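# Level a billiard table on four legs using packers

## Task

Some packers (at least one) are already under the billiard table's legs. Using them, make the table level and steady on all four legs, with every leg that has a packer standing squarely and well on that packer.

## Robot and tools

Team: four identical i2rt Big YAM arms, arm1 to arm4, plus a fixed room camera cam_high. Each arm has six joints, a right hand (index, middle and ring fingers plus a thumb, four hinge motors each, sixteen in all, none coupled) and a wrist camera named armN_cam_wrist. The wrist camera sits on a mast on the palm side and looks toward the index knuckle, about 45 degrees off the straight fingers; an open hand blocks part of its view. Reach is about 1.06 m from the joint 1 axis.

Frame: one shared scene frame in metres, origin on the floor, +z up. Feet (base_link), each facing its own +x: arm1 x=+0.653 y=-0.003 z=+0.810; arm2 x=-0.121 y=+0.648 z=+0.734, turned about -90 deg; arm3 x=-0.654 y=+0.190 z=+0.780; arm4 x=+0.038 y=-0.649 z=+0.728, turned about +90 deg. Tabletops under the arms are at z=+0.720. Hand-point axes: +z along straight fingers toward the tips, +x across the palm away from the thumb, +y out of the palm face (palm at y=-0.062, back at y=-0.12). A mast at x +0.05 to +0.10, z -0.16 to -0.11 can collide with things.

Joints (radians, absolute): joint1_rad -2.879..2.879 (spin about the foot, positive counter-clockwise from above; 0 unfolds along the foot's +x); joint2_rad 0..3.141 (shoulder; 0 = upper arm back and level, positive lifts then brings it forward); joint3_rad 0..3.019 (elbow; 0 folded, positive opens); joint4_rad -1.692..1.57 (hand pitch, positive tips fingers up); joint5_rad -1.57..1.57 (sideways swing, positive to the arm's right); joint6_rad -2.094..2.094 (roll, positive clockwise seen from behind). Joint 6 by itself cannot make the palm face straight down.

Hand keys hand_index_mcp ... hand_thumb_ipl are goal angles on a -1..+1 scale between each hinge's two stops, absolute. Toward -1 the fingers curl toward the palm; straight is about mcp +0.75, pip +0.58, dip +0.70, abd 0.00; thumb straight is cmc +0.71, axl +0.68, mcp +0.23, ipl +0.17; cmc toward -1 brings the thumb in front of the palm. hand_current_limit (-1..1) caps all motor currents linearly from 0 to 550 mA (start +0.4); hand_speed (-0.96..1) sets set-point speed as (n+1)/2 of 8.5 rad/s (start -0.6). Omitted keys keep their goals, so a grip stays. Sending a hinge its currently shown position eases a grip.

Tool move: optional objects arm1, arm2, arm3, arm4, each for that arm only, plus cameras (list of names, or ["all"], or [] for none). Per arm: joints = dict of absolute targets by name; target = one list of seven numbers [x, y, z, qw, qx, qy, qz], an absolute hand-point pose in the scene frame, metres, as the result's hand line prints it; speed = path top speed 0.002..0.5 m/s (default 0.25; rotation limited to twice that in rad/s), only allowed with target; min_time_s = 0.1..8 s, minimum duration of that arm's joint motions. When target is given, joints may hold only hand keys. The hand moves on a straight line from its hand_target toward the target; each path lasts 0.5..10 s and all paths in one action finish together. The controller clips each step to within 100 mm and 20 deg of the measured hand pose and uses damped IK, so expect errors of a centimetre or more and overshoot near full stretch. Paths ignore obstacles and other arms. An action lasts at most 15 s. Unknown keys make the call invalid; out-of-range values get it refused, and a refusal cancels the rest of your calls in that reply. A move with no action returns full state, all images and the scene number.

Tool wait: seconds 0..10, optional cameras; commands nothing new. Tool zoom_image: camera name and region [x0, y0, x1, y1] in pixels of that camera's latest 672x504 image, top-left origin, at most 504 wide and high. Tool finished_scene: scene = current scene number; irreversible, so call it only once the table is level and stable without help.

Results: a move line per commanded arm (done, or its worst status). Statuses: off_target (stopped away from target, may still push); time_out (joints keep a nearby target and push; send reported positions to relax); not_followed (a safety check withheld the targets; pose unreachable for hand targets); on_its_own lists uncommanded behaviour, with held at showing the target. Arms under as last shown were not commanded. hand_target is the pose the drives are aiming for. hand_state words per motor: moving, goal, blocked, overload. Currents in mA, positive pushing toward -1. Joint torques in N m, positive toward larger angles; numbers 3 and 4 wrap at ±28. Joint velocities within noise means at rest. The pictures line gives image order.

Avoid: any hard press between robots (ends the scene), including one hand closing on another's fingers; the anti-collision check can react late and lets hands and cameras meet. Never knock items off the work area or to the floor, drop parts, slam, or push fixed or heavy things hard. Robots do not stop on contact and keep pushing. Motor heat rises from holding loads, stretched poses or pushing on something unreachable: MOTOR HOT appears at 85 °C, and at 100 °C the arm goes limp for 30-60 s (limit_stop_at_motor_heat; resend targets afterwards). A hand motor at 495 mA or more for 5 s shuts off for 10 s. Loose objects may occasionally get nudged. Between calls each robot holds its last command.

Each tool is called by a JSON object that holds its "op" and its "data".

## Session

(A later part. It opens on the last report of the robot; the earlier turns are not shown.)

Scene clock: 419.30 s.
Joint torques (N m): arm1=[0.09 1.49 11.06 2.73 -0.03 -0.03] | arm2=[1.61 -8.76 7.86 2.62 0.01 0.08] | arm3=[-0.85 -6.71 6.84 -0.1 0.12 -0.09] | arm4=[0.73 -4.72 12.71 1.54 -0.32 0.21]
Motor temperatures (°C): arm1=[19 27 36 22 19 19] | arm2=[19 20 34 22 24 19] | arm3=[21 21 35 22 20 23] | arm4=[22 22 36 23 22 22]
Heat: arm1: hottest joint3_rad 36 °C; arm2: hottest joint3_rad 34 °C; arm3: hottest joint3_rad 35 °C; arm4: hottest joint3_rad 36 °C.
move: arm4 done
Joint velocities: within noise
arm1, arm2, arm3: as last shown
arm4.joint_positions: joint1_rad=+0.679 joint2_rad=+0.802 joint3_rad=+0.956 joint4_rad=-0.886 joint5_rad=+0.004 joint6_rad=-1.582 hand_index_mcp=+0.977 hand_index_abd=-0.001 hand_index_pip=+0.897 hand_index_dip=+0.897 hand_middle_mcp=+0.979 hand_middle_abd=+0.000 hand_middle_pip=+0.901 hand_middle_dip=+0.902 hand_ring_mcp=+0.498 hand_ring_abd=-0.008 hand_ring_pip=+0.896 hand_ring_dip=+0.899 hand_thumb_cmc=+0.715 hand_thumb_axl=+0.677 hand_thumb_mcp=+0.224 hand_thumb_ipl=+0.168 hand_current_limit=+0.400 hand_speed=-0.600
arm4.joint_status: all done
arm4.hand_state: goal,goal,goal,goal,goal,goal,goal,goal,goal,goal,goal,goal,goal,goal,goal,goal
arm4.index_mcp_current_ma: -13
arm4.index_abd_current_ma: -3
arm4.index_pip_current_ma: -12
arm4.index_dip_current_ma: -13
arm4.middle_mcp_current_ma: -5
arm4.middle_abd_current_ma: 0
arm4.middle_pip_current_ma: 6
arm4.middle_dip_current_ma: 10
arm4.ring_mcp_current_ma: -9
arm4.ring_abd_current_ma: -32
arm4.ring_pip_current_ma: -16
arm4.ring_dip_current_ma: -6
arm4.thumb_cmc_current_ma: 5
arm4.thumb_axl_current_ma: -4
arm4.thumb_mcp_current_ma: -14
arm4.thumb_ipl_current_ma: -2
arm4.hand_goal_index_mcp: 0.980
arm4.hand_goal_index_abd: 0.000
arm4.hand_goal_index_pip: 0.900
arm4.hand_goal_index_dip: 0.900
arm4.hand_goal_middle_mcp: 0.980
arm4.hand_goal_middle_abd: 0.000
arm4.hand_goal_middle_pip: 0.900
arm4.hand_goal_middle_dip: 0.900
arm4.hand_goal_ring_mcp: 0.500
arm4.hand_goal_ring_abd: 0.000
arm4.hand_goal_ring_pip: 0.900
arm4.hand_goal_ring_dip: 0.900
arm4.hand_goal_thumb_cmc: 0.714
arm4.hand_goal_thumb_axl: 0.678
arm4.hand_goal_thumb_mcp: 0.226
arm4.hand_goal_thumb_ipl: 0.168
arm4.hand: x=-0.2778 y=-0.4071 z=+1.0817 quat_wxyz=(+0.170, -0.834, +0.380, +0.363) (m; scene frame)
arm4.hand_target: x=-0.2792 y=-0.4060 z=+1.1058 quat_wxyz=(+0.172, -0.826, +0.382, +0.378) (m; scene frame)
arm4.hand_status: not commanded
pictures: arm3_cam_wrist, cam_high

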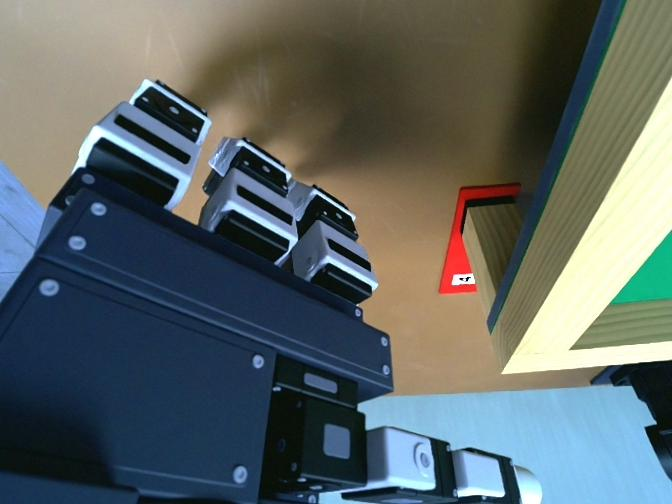

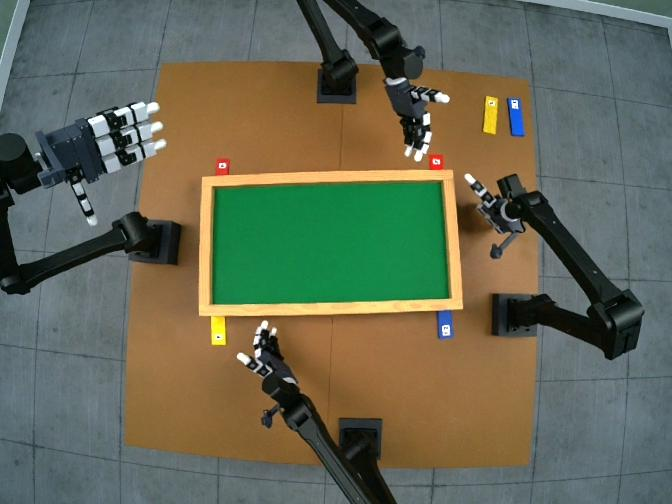

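{"op": "move", "data": {"arm3": {"joints":{"joint1_rad":-1.19,"joint2_rad":0.8,"joint3_rad":1.05,"joint4_rad":-0.9,"joint6_rad":-1.57},"min_time_s":2}, "arm2": {"joints":{"joint2_rad":0.8,"joint3_rad":1.1,"joint4_rad":-0.9,"joint5_rad":0},"min_time_s":2}}}

{"op": "move", "data": {"arm3": {"joints":{"joint1_rad":0.353,"joint2_rad":1.02,"joint3_rad":1.22,"joint4_rad":-1.65,"joint5_rad":0,"joint6_rad":-1.218,"hand_index_mcp":0.753,"hand_index_pip":0.577,"hand_index_dip":0.696,"hand_ring_mcp":0.753,"hand_ring_pip":0.577,"hand_ring_dip":0.696,"hand_middle_mcp":-0.48,"hand_middle_pip":-0.737,"hand_middle_dip":0.04,"hand_thumb_cmc":-0.57,"hand_index_abd":0.06,"hand_ring_abd":-0.06},"min_time_s":4}, "cameras": ["cam_high","arm3_cam_wrist"]}}

Scene clock: 562.87 s.
Joint torques (N m): arm1=[-0.09 1.61 11.08 2.7 -0.03 -0.03] | arm2=[2.32 -4.84 12.25 1.91 -0.04 0.06] | arm3=[0.15 -2.96 12.16 2.5 0.18 0.22] | arm4=[0.73 -4.95 12.57 1.55 -0.34 0.2]
Motor temperatures (°C): arm1=[19 27 37 22 19 19] | arm2=[19 20 33 22 24 19] | arm3=[21 21 35 22 20 23] | arm4=[22 22 48 23 22 22]
Heat: arm1: hottest joint3_rad 37 °C; arm2: hottest joint3_rad 33 °C; arm3: hottest joint3_rad 35 °C; arm4: hottest joint3_rad 48 °C.
move: arm2 done; arm3 done
Joint velocities: within noise
arm1, arm4: as last shown
arm2.joint_positions: joint1_rad=+0.793 joint2_rad=+0.801 joint3_rad=+1.059 joint4_rad=-0.889 joint5_rad=-0.002 joint6_rad=-1.565 hand_index_mcp=+0.977 hand_index_abd=+0.000 hand_index_pip=+0.901 hand_index_dip=+0.897 hand_middle_mcp=+0.974 hand_middle_abd=+0.000 hand_middle_pip=+0.896 hand_middle_dip=+0.897 hand_ring_mcp=+0.551 hand_ring_abd=+0.000 hand_ring_pip=+0.902 hand_ring_dip=+0.902 hand_thumb_cmc=+0.714 hand_thumb_axl=+0.677 hand_thumb_mcp=+0.223 hand_thumb_ipl=+0.168 hand_current_limit=+0.400 hand_speed=-0.600
arm2.joint_status: all done
arm2.hand_state: goal,goal,goal,goal,goal,goal,goal,goal,goal,goal,goal,goal,goal,goal,goal,goal
arm2.index_mcp_current_ma: -16
arm2.index_abd_current_ma: -2
arm2.index_pip_current_ma: 4
arm2.index_dip_current_ma: -16
arm2.middle_mcp_current_ma: -34
arm2.middle_abd_current_ma: -2
arm2.middle_pip_current_ma: -21
arm2.middle_dip_current_ma: -15
arm2.ring_mcp_current_ma: 4
arm2.ring_abd_current_ma: -1
arm2.ring_pip_current_ma: 8
arm2.ring_dip_current_ma: 11
arm2.thumb_cmc_current_ma: 2
arm2.thumb_axl_current_ma: -4
arm2.thumb_mcp_current_ma: -19
arm2.thumb_ipl_current_ma: -2
arm2.hand_goal_index_mcp: 0.980
arm2.hand_goal_index_abd: 0.000
arm2.hand_goal_index_pip: 0.900
arm2.hand_goal_index_dip: 0.900
arm2.hand_goal_middle_mcp: 0.980
arm2.hand_goal_middle_abd: 0.000
arm2.hand_goal_middle_pip: 0.900
arm2.hand_goal_middle_dip: 0.900
arm2.hand_goal_ring_mcp: 0.550
arm2.hand_goal_ring_abd: 0.000
arm2.hand_goal_ring_pip: 0.900
arm2.hand_goal_ring_dip: 0.900
arm2.hand_goal_thumb_cmc: 0.714
arm2.hand_goal_thumb_axl: 0.678
arm2.hand_goal_thumb_mcp: 0.226
arm2.hand_goal_thumb_ipl: 0.168
arm2.hand: x=+0.2189 y=+0.4400 z=+1.1540 quat_wxyz=(+0.421, +0.335, +0.826, -0.169) (m; scene frame)
arm2.hand_target: x=+0.2204 y=+0.4447 z=+1.1758 quat_wxyz=(+0.434, +0.325, +0.822, -0.173) (m; scene frame)
arm2.hand_status: not commanded
arm3.joint_positions: joint1_rad=-1.189 joint2_rad=+0.803 joint3_rad=+1.004 joint4_rad=-0.922 joint5_rad=-0.004 joint6_rad=-1.587 hand_index_mcp=+0.977 hand_index_abd=+0.000 hand_index_pip=+0.897 hand_index_dip=+0.696 hand_middle_mcp=+0.977 hand_middle_abd=+0.000 hand_middle_pip=+0.898 hand_middle_dip=+0.696 hand_ring_mcp=+0.977 hand_ring_abd=+0.000 hand_ring_pip=+0.898 hand_ring_dip=+0.696 hand_thumb_cmc=+0.716 hand_thumb_axl=+0.677 hand_thumb_mcp=+0.223 hand_thumb_ipl=+0.168 hand_current_limit=+0.400 hand_speed=-0.600
arm3.joint_status: all done
arm3.hand_state: goal,goal,goal,goal,goal,goal,goal,goal,goal,goal,goal,goal,goal,goal,goal,goal
arm3.index_mcp_current_ma: -1
arm3.index_abd_current_ma: 0
arm3.index_pip_current_ma: -1
arm3.index_dip_current_ma: 0
arm3.middle_mcp_current_ma: -1
arm3.middle_abd_current_ma: 0
arm3.middle_pip_current_ma: 0
arm3.middle_dip_current_ma: 0
arm3.ring_mcp_current_ma: -1
arm3.ring_abd_current_ma: 0
arm3.ring_pip_current_ma: 0
arm3.ring_dip_current_ma: 0
arm3.thumb_cmc_current_ma: 0
arm3.thumb_axl_current_ma: 0
arm3.thumb_mcp_current_ma: -1
arm3.thumb_ipl_current_ma: 0
arm3.hand_goal_index_mcp: 0.980
arm3.hand_goal_index_abd: 0.000
arm3.hand_goal_index_pip: 0.900
arm3.hand_goal_index_dip: 0.696
arm3.hand_goal_middle_mcp: 0.980
arm3.hand_goal_middle_abd: 0.000
arm3.hand_goal_middle_pip: 0.900
arm3.hand_goal_middle_dip: 0.696
arm3.hand_goal_ring_mcp: 0.980
arm3.hand_goal_ring_abd: 0.000
arm3.hand_goal_ring_pip: 0.900
arm3.hand_goal_ring_dip: 0.696
arm3.hand_goal_thumb_cmc: 0.714
arm3.hand_goal_thumb_axl: 0.678
arm3.hand_goal_thumb_mcp: 0.226
arm3.hand_goal_thumb_ipl: 0.168
arm3.hand: x=-0.4321 y=-0.1383 z=+1.1541 quat_wxyz=(+0.336, +0.506, +0.761, -0.226) (m; scene frame)
arm3.hand_target: x=-0.4312 y=-0.1449 z=+1.1870 quat_wxyz=(+0.364, +0.505, +0.744, -0.242) (m; scene frame)
arm3.hand_status: not commanded
pictures: none

Scene clock: 567.40 s.
Joint torques (N m): arm1=[0.03 1.38 11.1 2.76 -0.01 -0.03] | arm2=[1.2 -5.42 12.15 1.74 0.05 0.08] | arm3=[0.79 -3.08 11.28 0.08 -0.17 0.26] | arm4=[0.56 -5.36 12.56 1.47 -0.35 0.23]
Motor temperatures (°C): arm1=[19 27 37 22 19 19] | arm2=[19 20 33 22 24 19] | arm3=[21 21 36 22 20 23] | arm4=[22 22 49 23 22 22]
Heat: arm1: hottest joint3_rad 37 °C; arm2: hottest joint3_rad 33 °C; arm3: hottest joint3_rad 36 °C; arm4: hottest joint3_rad 49 °C.
move: arm3 done
Joint velocities: within noise
arm1, arm2, arm4: as last shown
arm3.joint_positions: joint1_rad=+0.344 joint2_rad=+1.009 joint3_rad=+1.172 joint4_rad=-1.639 joint5_rad=+0.000 joint6_rad=-1.236 hand_index_mcp=+0.755 hand_index_abd=+0.056 hand_index_pip=+0.581 hand_index_dip=+0.696 hand_middle_mcp=-0.465 hand_middle_abd=+0.000 hand_middle_pip=-0.733 hand_middle_dip=+0.042 hand_ring_mcp=+0.756 hand_ring_abd=-0.060 hand_ring_pip=+0.580 hand_ring_dip=+0.696 hand_thumb_cmc=-0.574 hand_thumb_axl=+0.677 hand_thumb_mcp=+0.223 hand_thumb_ipl=+0.168 hand_current_limit=+0.400 hand_speed=-0.600
arm3.joint_status: all done
arm3.hand_state: goal,goal,goal,goal,goal,goal,goal,goal,goal,goal,goal,goal,goal,goal,goal,goal
arm3.index_mcp_current_ma: 0
arm3.index_abd_current_ma: -1
arm3.index_pip_current_ma: 1
arm3.index_dip_current_ma: 0
arm3.middle_mcp_current_ma: 10
arm3.middle_abd_current_ma: 0
arm3.middle_pip_current_ma: 1
arm3.middle_dip_current_ma: 0
arm3.ring_mcp_current_ma: 0
arm3.ring_abd_current_ma: 0
arm3.ring_pip_current_ma: 0
arm3.ring_dip_current_ma: 0
arm3.thumb_cmc_current_ma: -1
arm3.thumb_axl_current_ma: 0
arm3.thumb_mcp_current_ma: -1
arm3.thumb_ipl_current_ma: 0
arm3.hand_goal_index_mcp: 0.754
arm3.hand_goal_index_abd: 0.060
arm3.hand_goal_index_pip: 0.578
arm3.hand_goal_index_dip: 0.696
arm3.hand_goal_middle_mcp: -0.480
arm3.hand_goal_middle_abd: 0.000
arm3.hand_goal_middle_pip: -0.736
arm3.hand_goal_middle_dip: 0.040
arm3.hand_goal_ring_mcp: 0.754
arm3.hand_goal_ring_abd: -0.060
arm3.hand_goal_ring_pip: 0.578
arm3.hand_goal_ring_dip: 0.696
arm3.hand_goal_thumb_cmc: -0.570
arm3.hand_goal_thumb_axl: 0.678
arm3.hand_goal_thumb_mcp: 0.226
arm3.hand_goal_thumb_ipl: 0.168
arm3.hand: x=-0.3706 y=+0.3638 z=+1.0906 quat_wxyz=(+0.045, -0.005, +0.999, +0.024) (m; scene frame)
arm3.hand_target: x=-0.3634 y=+0.3681 z=+1.1083 quat_wxyz=(+0.057, +0.000, +0.998, +0.029) (m; scene frame)
arm3.hand_status: not commanded
pictures: arm3_cam_wrist, cam_high

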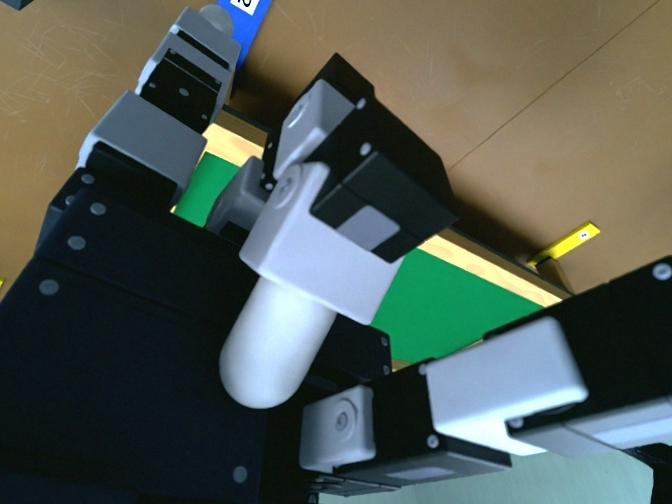

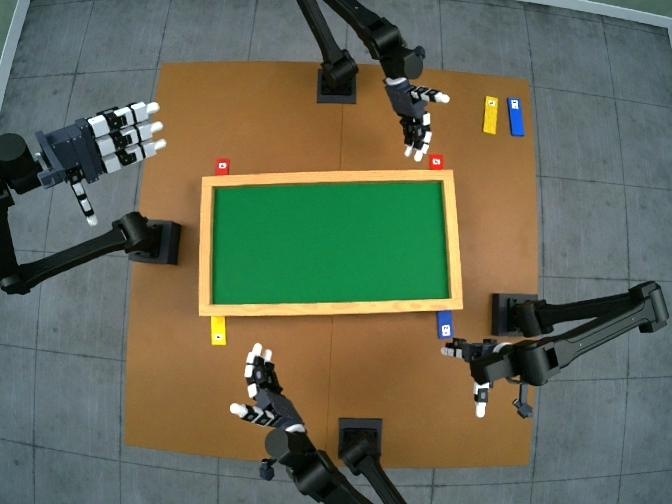

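{"op": "move", "data": {"arm3": {"joints":{"joint1_rad":0.353,"joint2_rad":1.012,"joint3_rad":0.9,"joint4_rad":-1.45,"joint5_rad":0,"joint6_rad":-1.218,"hand_thumb_cmc":-0.7,"hand_thumb_mcp":0.8},"min_time_s":3}, "arm4": {"joints":{"joint1_rad":0.679,"joint2_rad":0.35,"joint3_rad":0.8},"min_time_s":3}, "cameras": ["arm3_cam_wrist"]}}

Scene clock: 575.57 s.
Joint torques (N m): arm1=[0.09 1.32 11.07 2.69 0 -0.03] | arm2=[1.2 -5.54 12.04 1.95 0.03 0.03] | arm3=[0.79 -3.66 7.83 0.88 -0.17 0.24] | arm4=[0.5 -0.32 8.9 1.85 -0.32 0.27]
Motor temperatures (°C): arm1=[19 27 37 22 19 19] | arm2=[19 20 34 22 24 19] | arm3=[21 21 37 22 20 23] | arm4=[22 22 48 23 22 22]
Heat: arm1: hottest joint3_rad 37 °C; arm2: hottest joint3_rad 34 °C; arm3: hottest joint3_rad 37 °C; arm4: hottest joint3_rad 48 °C.
move: arm3 done; arm4 done
Joint velocities: within noise
arm1, arm2: as last shown
arm3.joint_positions: joint1_rad=+0.345 joint2_rad=+1.009 joint3_rad=+0.897 joint4_rad=-1.463 joint5_rad=+0.000 joint6_rad=-1.235 hand_index_mcp=+0.755 hand_index_abd=+0.057 hand_index_pip=+0.581 hand_index_dip=+0.696 hand_middle_mcp=-0.465 hand_middle_abd=+0.000 hand_middle_pip=-0.733 hand_middle_dip=+0.042 hand_ring_mcp=+0.756 hand_ring_abd=-0.060 hand_ring_pip=+0.580 hand_ring_dip=+0.696 hand_thumb_cmc=-0.699 hand_thumb_axl=+0.677 hand_thumb_mcp=+0.793 hand_thumb_ipl=+0.168 hand_current_limit=+0.400 hand_speed=-0.600
arm3.joint_status: all done
arm3.hand_state: goal,goal,goal,goal,goal,goal,goal,goal,goal,goal,goal,goal,goal,goal,goal,goal
arm3.index_mcp_current_ma: 0
arm3.index_abd_current_ma: -1
arm3.index_pip_current_ma: 1
arm3.index_dip_current_ma: 0
arm3.middle_mcp_current_ma: 10
arm3.middle_abd_current_ma: 0
arm3.middle_pip_current_ma: 1
arm3.middle_dip_current_ma: 0
arm3.ring_mcp_current_ma: 0
arm3.ring_abd_current_ma: 0
arm3.ring_pip_current_ma: 0
arm3.ring_dip_current_ma: 0
arm3.thumb_cmc_current_ma: 0
arm3.thumb_axl_current_ma: 0
arm3.thumb_mcp_current_ma: -4
arm3.thumb_ipl_current_ma: 0
arm3.hand_goal_index_mcp: 0.754
arm3.hand_goal_index_abd: 0.060
arm3.hand_goal_index_pip: 0.578
arm3.hand_goal_index_dip: 0.696
arm3.hand_goal_middle_mcp: -0.480
arm3.hand_goal_middle_abd: 0.000
arm3.hand_goal_middle_pip: -0.736
arm3.hand_goal_middle_dip: 0.040
arm3.hand_goal_ring_mcp: 0.754
arm3.hand_goal_ring_abd: -0.060
arm3.hand_goal_ring_pip: 0.578
arm3.hand_goal_ring_dip: 0.696
arm3.hand_goal_thumb_cmc: -0.700
arm3.hand_goal_thumb_axl: 0.678
arm3.hand_goal_thumb_mcp: 0.800
arm3.hand_goal_thumb_ipl: 0.168
arm3.hand: x=-0.3909 y=+0.3584 z=+0.9797 quat_wxyz=(-0.002, -0.005, +1.000, +0.008) (m; scene frame)
arm3.hand_target: x=-0.3867 y=+0.3618 z=+0.9811 quat_wxyz=(+0.004, +0.000, +1.000, +0.010) (m; scene frame)
arm3.hand_status: not commanded
arm4.joint_positions: joint1_rad=+0.679 joint2_rad=+0.359 joint3_rad=+0.806 joint4_rad=-0.886 joint5_rad=+0.004 joint6_rad=-1.582 hand_index_mcp=+0.977 hand_index_abd=-0.001 hand_index_pip=+0.897 hand_index_dip=+0.897 hand_middle_mcp=+0.979 hand_middle_abd=-0.001 hand_middle_pip=+0.901 hand_middle_dip=+0.902 hand_ring_mcp=+0.498 hand_ring_abd=-0.008 hand_ring_pip=+0.897 hand_ring_dip=+0.899 hand_thumb_cmc=+0.715 hand_thumb_axl=+0.677 hand_thumb_mcp=+0.224 hand_thumb_ipl=+0.168 hand_current_limit=+0.400 hand_speed=-0.600
arm4.joint_status: all done
arm4.hand_state: goal,goal,goal,goal,goal,goal,goal,goal,goal,goal,goal,goal,goal,goal,goal,goal
arm4.index_mcp_current_ma: -13
arm4.index_abd_current_ma: -3
arm4.index_pip_current_ma: -12
arm4.index_dip_current_ma: -13
arm4.middle_mcp_current_ma: -5
arm4.middle_abd_current_ma: -2
arm4.middle_pip_current_ma: 6
arm4.middle_dip_current_ma: 10
arm4.ring_mcp_current_ma: -9
arm4.ring_abd_current_ma: -32
arm4.ring_pip_current_ma: -15
arm4.ring_dip_current_ma: -6
arm4.thumb_cmc_current_ma: 5
arm4.thumb_axl_current_ma: -4
arm4.thumb_mcp_current_ma: -14
arm4.thumb_ipl_current_ma: -2
arm4.hand_goal_index_mcp: 0.980
arm4.hand_goal_index_abd: 0.000
arm4.hand_goal_index_pip: 0.900
arm4.hand_goal_index_dip: 0.900
arm4.hand_goal_middle_mcp: 0.980
arm4.hand_goal_middle_abd: 0.000
arm4.hand_goal_middle_pip: 0.900
arm4.hand_goal_middle_dip: 0.900
arm4.hand_goal_ring_mcp: 0.500
arm4.hand_goal_ring_abd: 0.000
arm4.hand_goal_ring_pip: 0.900
arm4.hand_goal_ring_dip: 0.900
arm4.hand_goal_thumb_cmc: 0.714
arm4.hand_goal_thumb_axl: 0.678
arm4.hand_goal_thumb_mcp: 0.226
arm4.hand_goal_thumb_ipl: 0.168
arm4.hand: x=-0.2038 y=-0.4934 z=+1.1305 quat_wxyz=(+0.225, -0.772, +0.352, +0.480) (m; scene frame)
arm4.hand_target: x=-0.2021 y=-0.4961 z=+1.1273 quat_wxyz=(+0.218, -0.772, +0.357, +0.478) (m; scene frame)
arm4.hand_status: not commanded
pictures: arm3_cam_wrist

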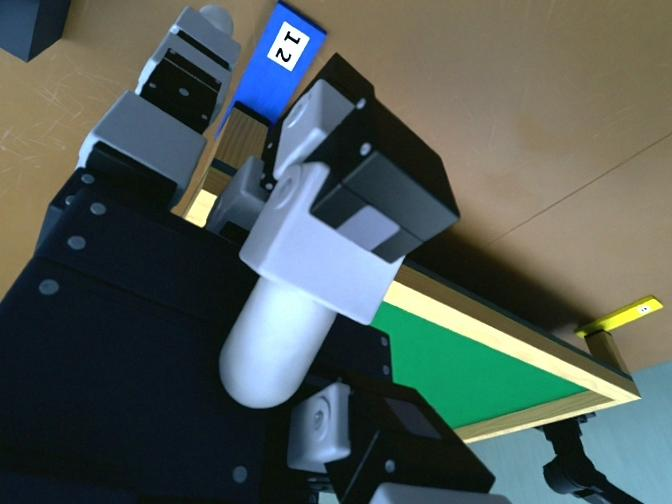

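{"op": "move", "data": {"arm3": {"target":[-0.392,0.345,0.88,0,0,1,0],"speed":0.1}, "cameras": ["arm3_cam_wrist"]}}

Scene clock: 580.23 s.
Joint torques (N m): arm1=[0.09 1.85 10.99 2.66 -0.02 -0.04] | arm2=[0.79 -5.42 12.19 1.77 0 0.03] | arm3=[-1.03 -2.67 7.38 0.85 -0.01 -0.11] | arm4=[0.32 -0.15 8.81 1.87 -0.29 0.21]
Motor temperatures (°C): arm1=[19 27 37 21 19 19] | arm2=[19 20 34 22 24 19] | arm3=[21 21 37 22 20 23] | arm4=[22 22 47 23 22 22]
Heat: arm1: hottest joint3_rad 37 °C; arm2: hottest joint3_rad 34 °C; arm3: hottest joint3_rad 37 °C; arm4: hottest joint3_rad 47 °C.
move: arm3 done
Joint velocities: within noise
arm1, arm2, arm4: as last shown
arm3.joint_positions: joint1_rad=+0.314 joint2_rad=+1.059 joint3_rad=+0.664 joint4_rad=-1.189 joint5_rad=+0.013 joint6_rad=-1.250 hand_index_mcp=+0.755 hand_index_abd=+0.057 hand_index_pip=+0.581 hand_index_dip=+0.696 hand_middle_mcp=-0.465 hand_middle_abd=+0.000 hand_middle_pip=-0.733 hand_middle_dip=+0.042 hand_ring_mcp=+0.756 hand_ring_abd=-0.060 hand_ring_pip=+0.580 hand_ring_dip=+0.696 hand_thumb_cmc=-0.699 hand_thumb_axl=+0.677 hand_thumb_mcp=+0.793 hand_thumb_ipl=+0.168 hand_current_limit=+0.400 hand_speed=-0.600
arm3.joint_status: not commanded
arm3.hand_state: goal,goal,goal,goal,goal,goal,goal,goal,goal,goal,goal,goal,goal,goal,goal,goal
arm3.index_mcp_current_ma: 0
arm3.index_abd_current_ma: -1
arm3.index_pip_current_ma: 1
arm3.index_dip_current_ma: 0
arm3.middle_mcp_current_ma: 10
arm3.middle_abd_current_ma: 0
arm3.middle_pip_current_ma: 1
arm3.middle_dip_current_ma: 0
arm3.ring_mcp_current_ma: 0
arm3.ring_abd_current_ma: 0
arm3.ring_pip_current_ma: 0
arm3.ring_dip_current_ma: 0
arm3.thumb_cmc_current_ma: 0
arm3.thumb_axl_current_ma: 0
arm3.thumb_mcp_current_ma: -4
arm3.thumb_ipl_current_ma: 0
arm3.hand_goal_index_mcp: 0.754
arm3.hand_goal_index_abd: 0.060
arm3.hand_goal_index_pip: 0.578
arm3.hand_goal_index_dip: 0.696
arm3.hand_goal_middle_mcp: -0.480
arm3.hand_goal_middle_abd: 0.000
arm3.hand_goal_middle_pip: -0.736
arm3.hand_goal_middle_dip: 0.040
arm3.hand_goal_ring_mcp: 0.754
arm3.hand_goal_ring_abd: -0.060
arm3.hand_goal_ring_pip: 0.578
arm3.hand_goal_ring_dip: 0.696
arm3.hand_goal_thumb_cmc: -0.700
arm3.hand_goal_thumb_axl: 0.678
arm3.hand_goal_thumb_mcp: 0.800
arm3.hand_goal_thumb_ipl: 0.168
arm3.hand: x=-0.3970 y=+0.3467 z=+0.8809 quat_wxyz=(-0.004, +0.003, +1.000, +0.000) (m; scene frame)
arm3.hand_target: x=-0.3922 y=+0.3449 z=+0.8799 quat_wxyz=(+0.000, +0.000, +1.000, +0.000) (m; scene frame)
arm3.hand_status: done (0.005 m and 0.6 deg from the pose sent, 0.101 m and 1.0 deg at the start)
pictures: arm3_cam_wrist

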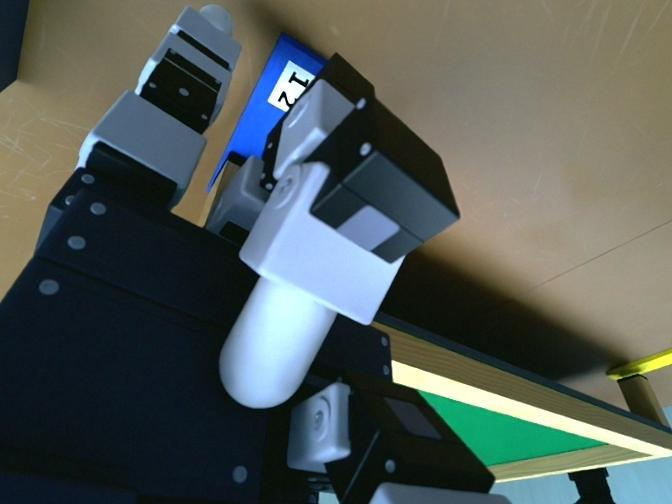

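{"op": "move", "data": {"arm3": {"target":[-0.392,0.338,0.838,0,0,1,0],"speed":0.06}, "cameras": ["arm3_cam_wrist"]}}

{"op": "zoom_image", "data": {"camera": "arm3_cam_wrist", "region": [150, 0, 400, 230]}}

Scene clock: 587.40 s.
Joint torques (N m): arm1=[0.03 1.55 11.06 2.65 0 -0.02] | arm2=[1.08 -5.42 12.29 2.02 0.06 0.08] | arm3=[-1.14 -3.02 6.87 1.02 -0.02 -0.07] | arm4=[0.67 -1.03 8.68 1.65 -0.37 0.22]
Motor temperatures (°C): arm1=[19 27 37 21 19 19] | arm2=[19 20 34 22 24 19] | arm3=[21 21 36 22 20 23] | arm4=[22 22 46 23 22 22]
Heat: arm1: hottest joint3_rad 37 °C; arm2: hottest joint3_rad 34 °C; arm3: hottest joint3_rad 36 °C; arm4: hottest joint3_rad 46 °C.
move: arm3 done
Joint velocities: within noise
arm1, arm2, arm4: as last shown
arm3.joint_positions: joint1_rad=+0.285 joint2_rad=+1.119 joint3_rad=+0.583 joint4_rad=-1.050 joint5_rad=+0.013 joint6_rad=-1.280 hand_index_mcp=+0.755 hand_index_abd=+0.057 hand_index_pip=+0.581 hand_index_dip=+0.696 hand_middle_mcp=-0.465 hand_middle_abd=+0.000 hand_middle_pip=-0.733 hand_middle_dip=+0.042 hand_ring_mcp=+0.755 hand_ring_abd=-0.063 hand_ring_pip=+0.580 hand_ring_dip=+0.696 hand_thumb_cmc=-0.699 hand_thumb_axl=+0.677 hand_thumb_mcp=+0.793 hand_thumb_ipl=+0.168 hand_current_limit=+0.400 hand_speed=-0.600
arm3.joint_status: not commanded
arm3.hand_state: goal,goal,goal,goal,goal,goal,goal,goal,goal,goal,goal,goal,goal,goal,goal,goal
arm3.index_mcp_current_ma: 0
arm3.index_abd_current_ma: -1
arm3.index_pip_current_ma: 1
arm3.index_dip_current_ma: 0
arm3.middle_mcp_current_ma: 10
arm3.middle_abd_current_ma: 0
arm3.middle_pip_current_ma: 1
arm3.middle_dip_current_ma: 0
arm3.ring_mcp_current_ma: 0
arm3.ring_abd_current_ma: 0
arm3.ring_pip_current_ma: 0
arm3.ring_dip_current_ma: 0
arm3.thumb_cmc_current_ma: 0
arm3.thumb_axl_current_ma: 0
arm3.thumb_mcp_current_ma: -4
arm3.thumb_ipl_current_ma: 0
arm3.hand_goal_index_mcp: 0.754
arm3.hand_goal_index_abd: 0.060
arm3.hand_goal_index_pip: 0.578
arm3.hand_goal_index_dip: 0.696
arm3.hand_goal_middle_mcp: -0.480
arm3.hand_goal_middle_abd: 0.000
arm3.hand_goal_middle_pip: -0.736
arm3.hand_goal_middle_dip: 0.040
arm3.hand_goal_ring_mcp: 0.754
arm3.hand_goal_ring_abd: -0.060
arm3.hand_goal_ring_pip: 0.578
arm3.hand_goal_ring_dip: 0.696
arm3.hand_goal_thumb_cmc: -0.700
arm3.hand_goal_thumb_axl: 0.678
arm3.hand_goal_thumb_mcp: 0.800
arm3.hand_goal_thumb_ipl: 0.168
arm3.hand: x=-0.3973 y=+0.3398 z=+0.8396 quat_wxyz=(-0.005, +0.003, +1.000, +0.000) (m; scene frame)
arm3.hand_target: x=-0.3921 y=+0.3380 z=+0.8381 quat_wxyz=(+0.000, +0.000, +1.000, +0.000) (m; scene frame)
arm3.hand_status: done (0.006 m and 0.7 deg from the pose sent, 0.044 m and 0.6 deg at the start)
pictures: arm3_cam_wrist

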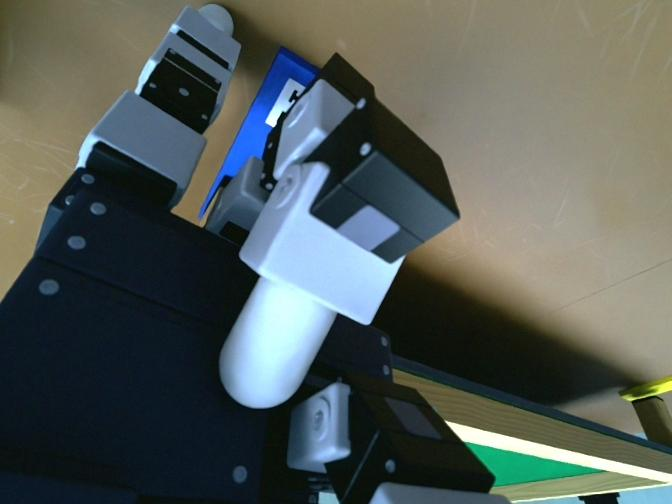

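Scaled by 2.016 from the camera's 672x504 image, which has a finer 960x720 frame.

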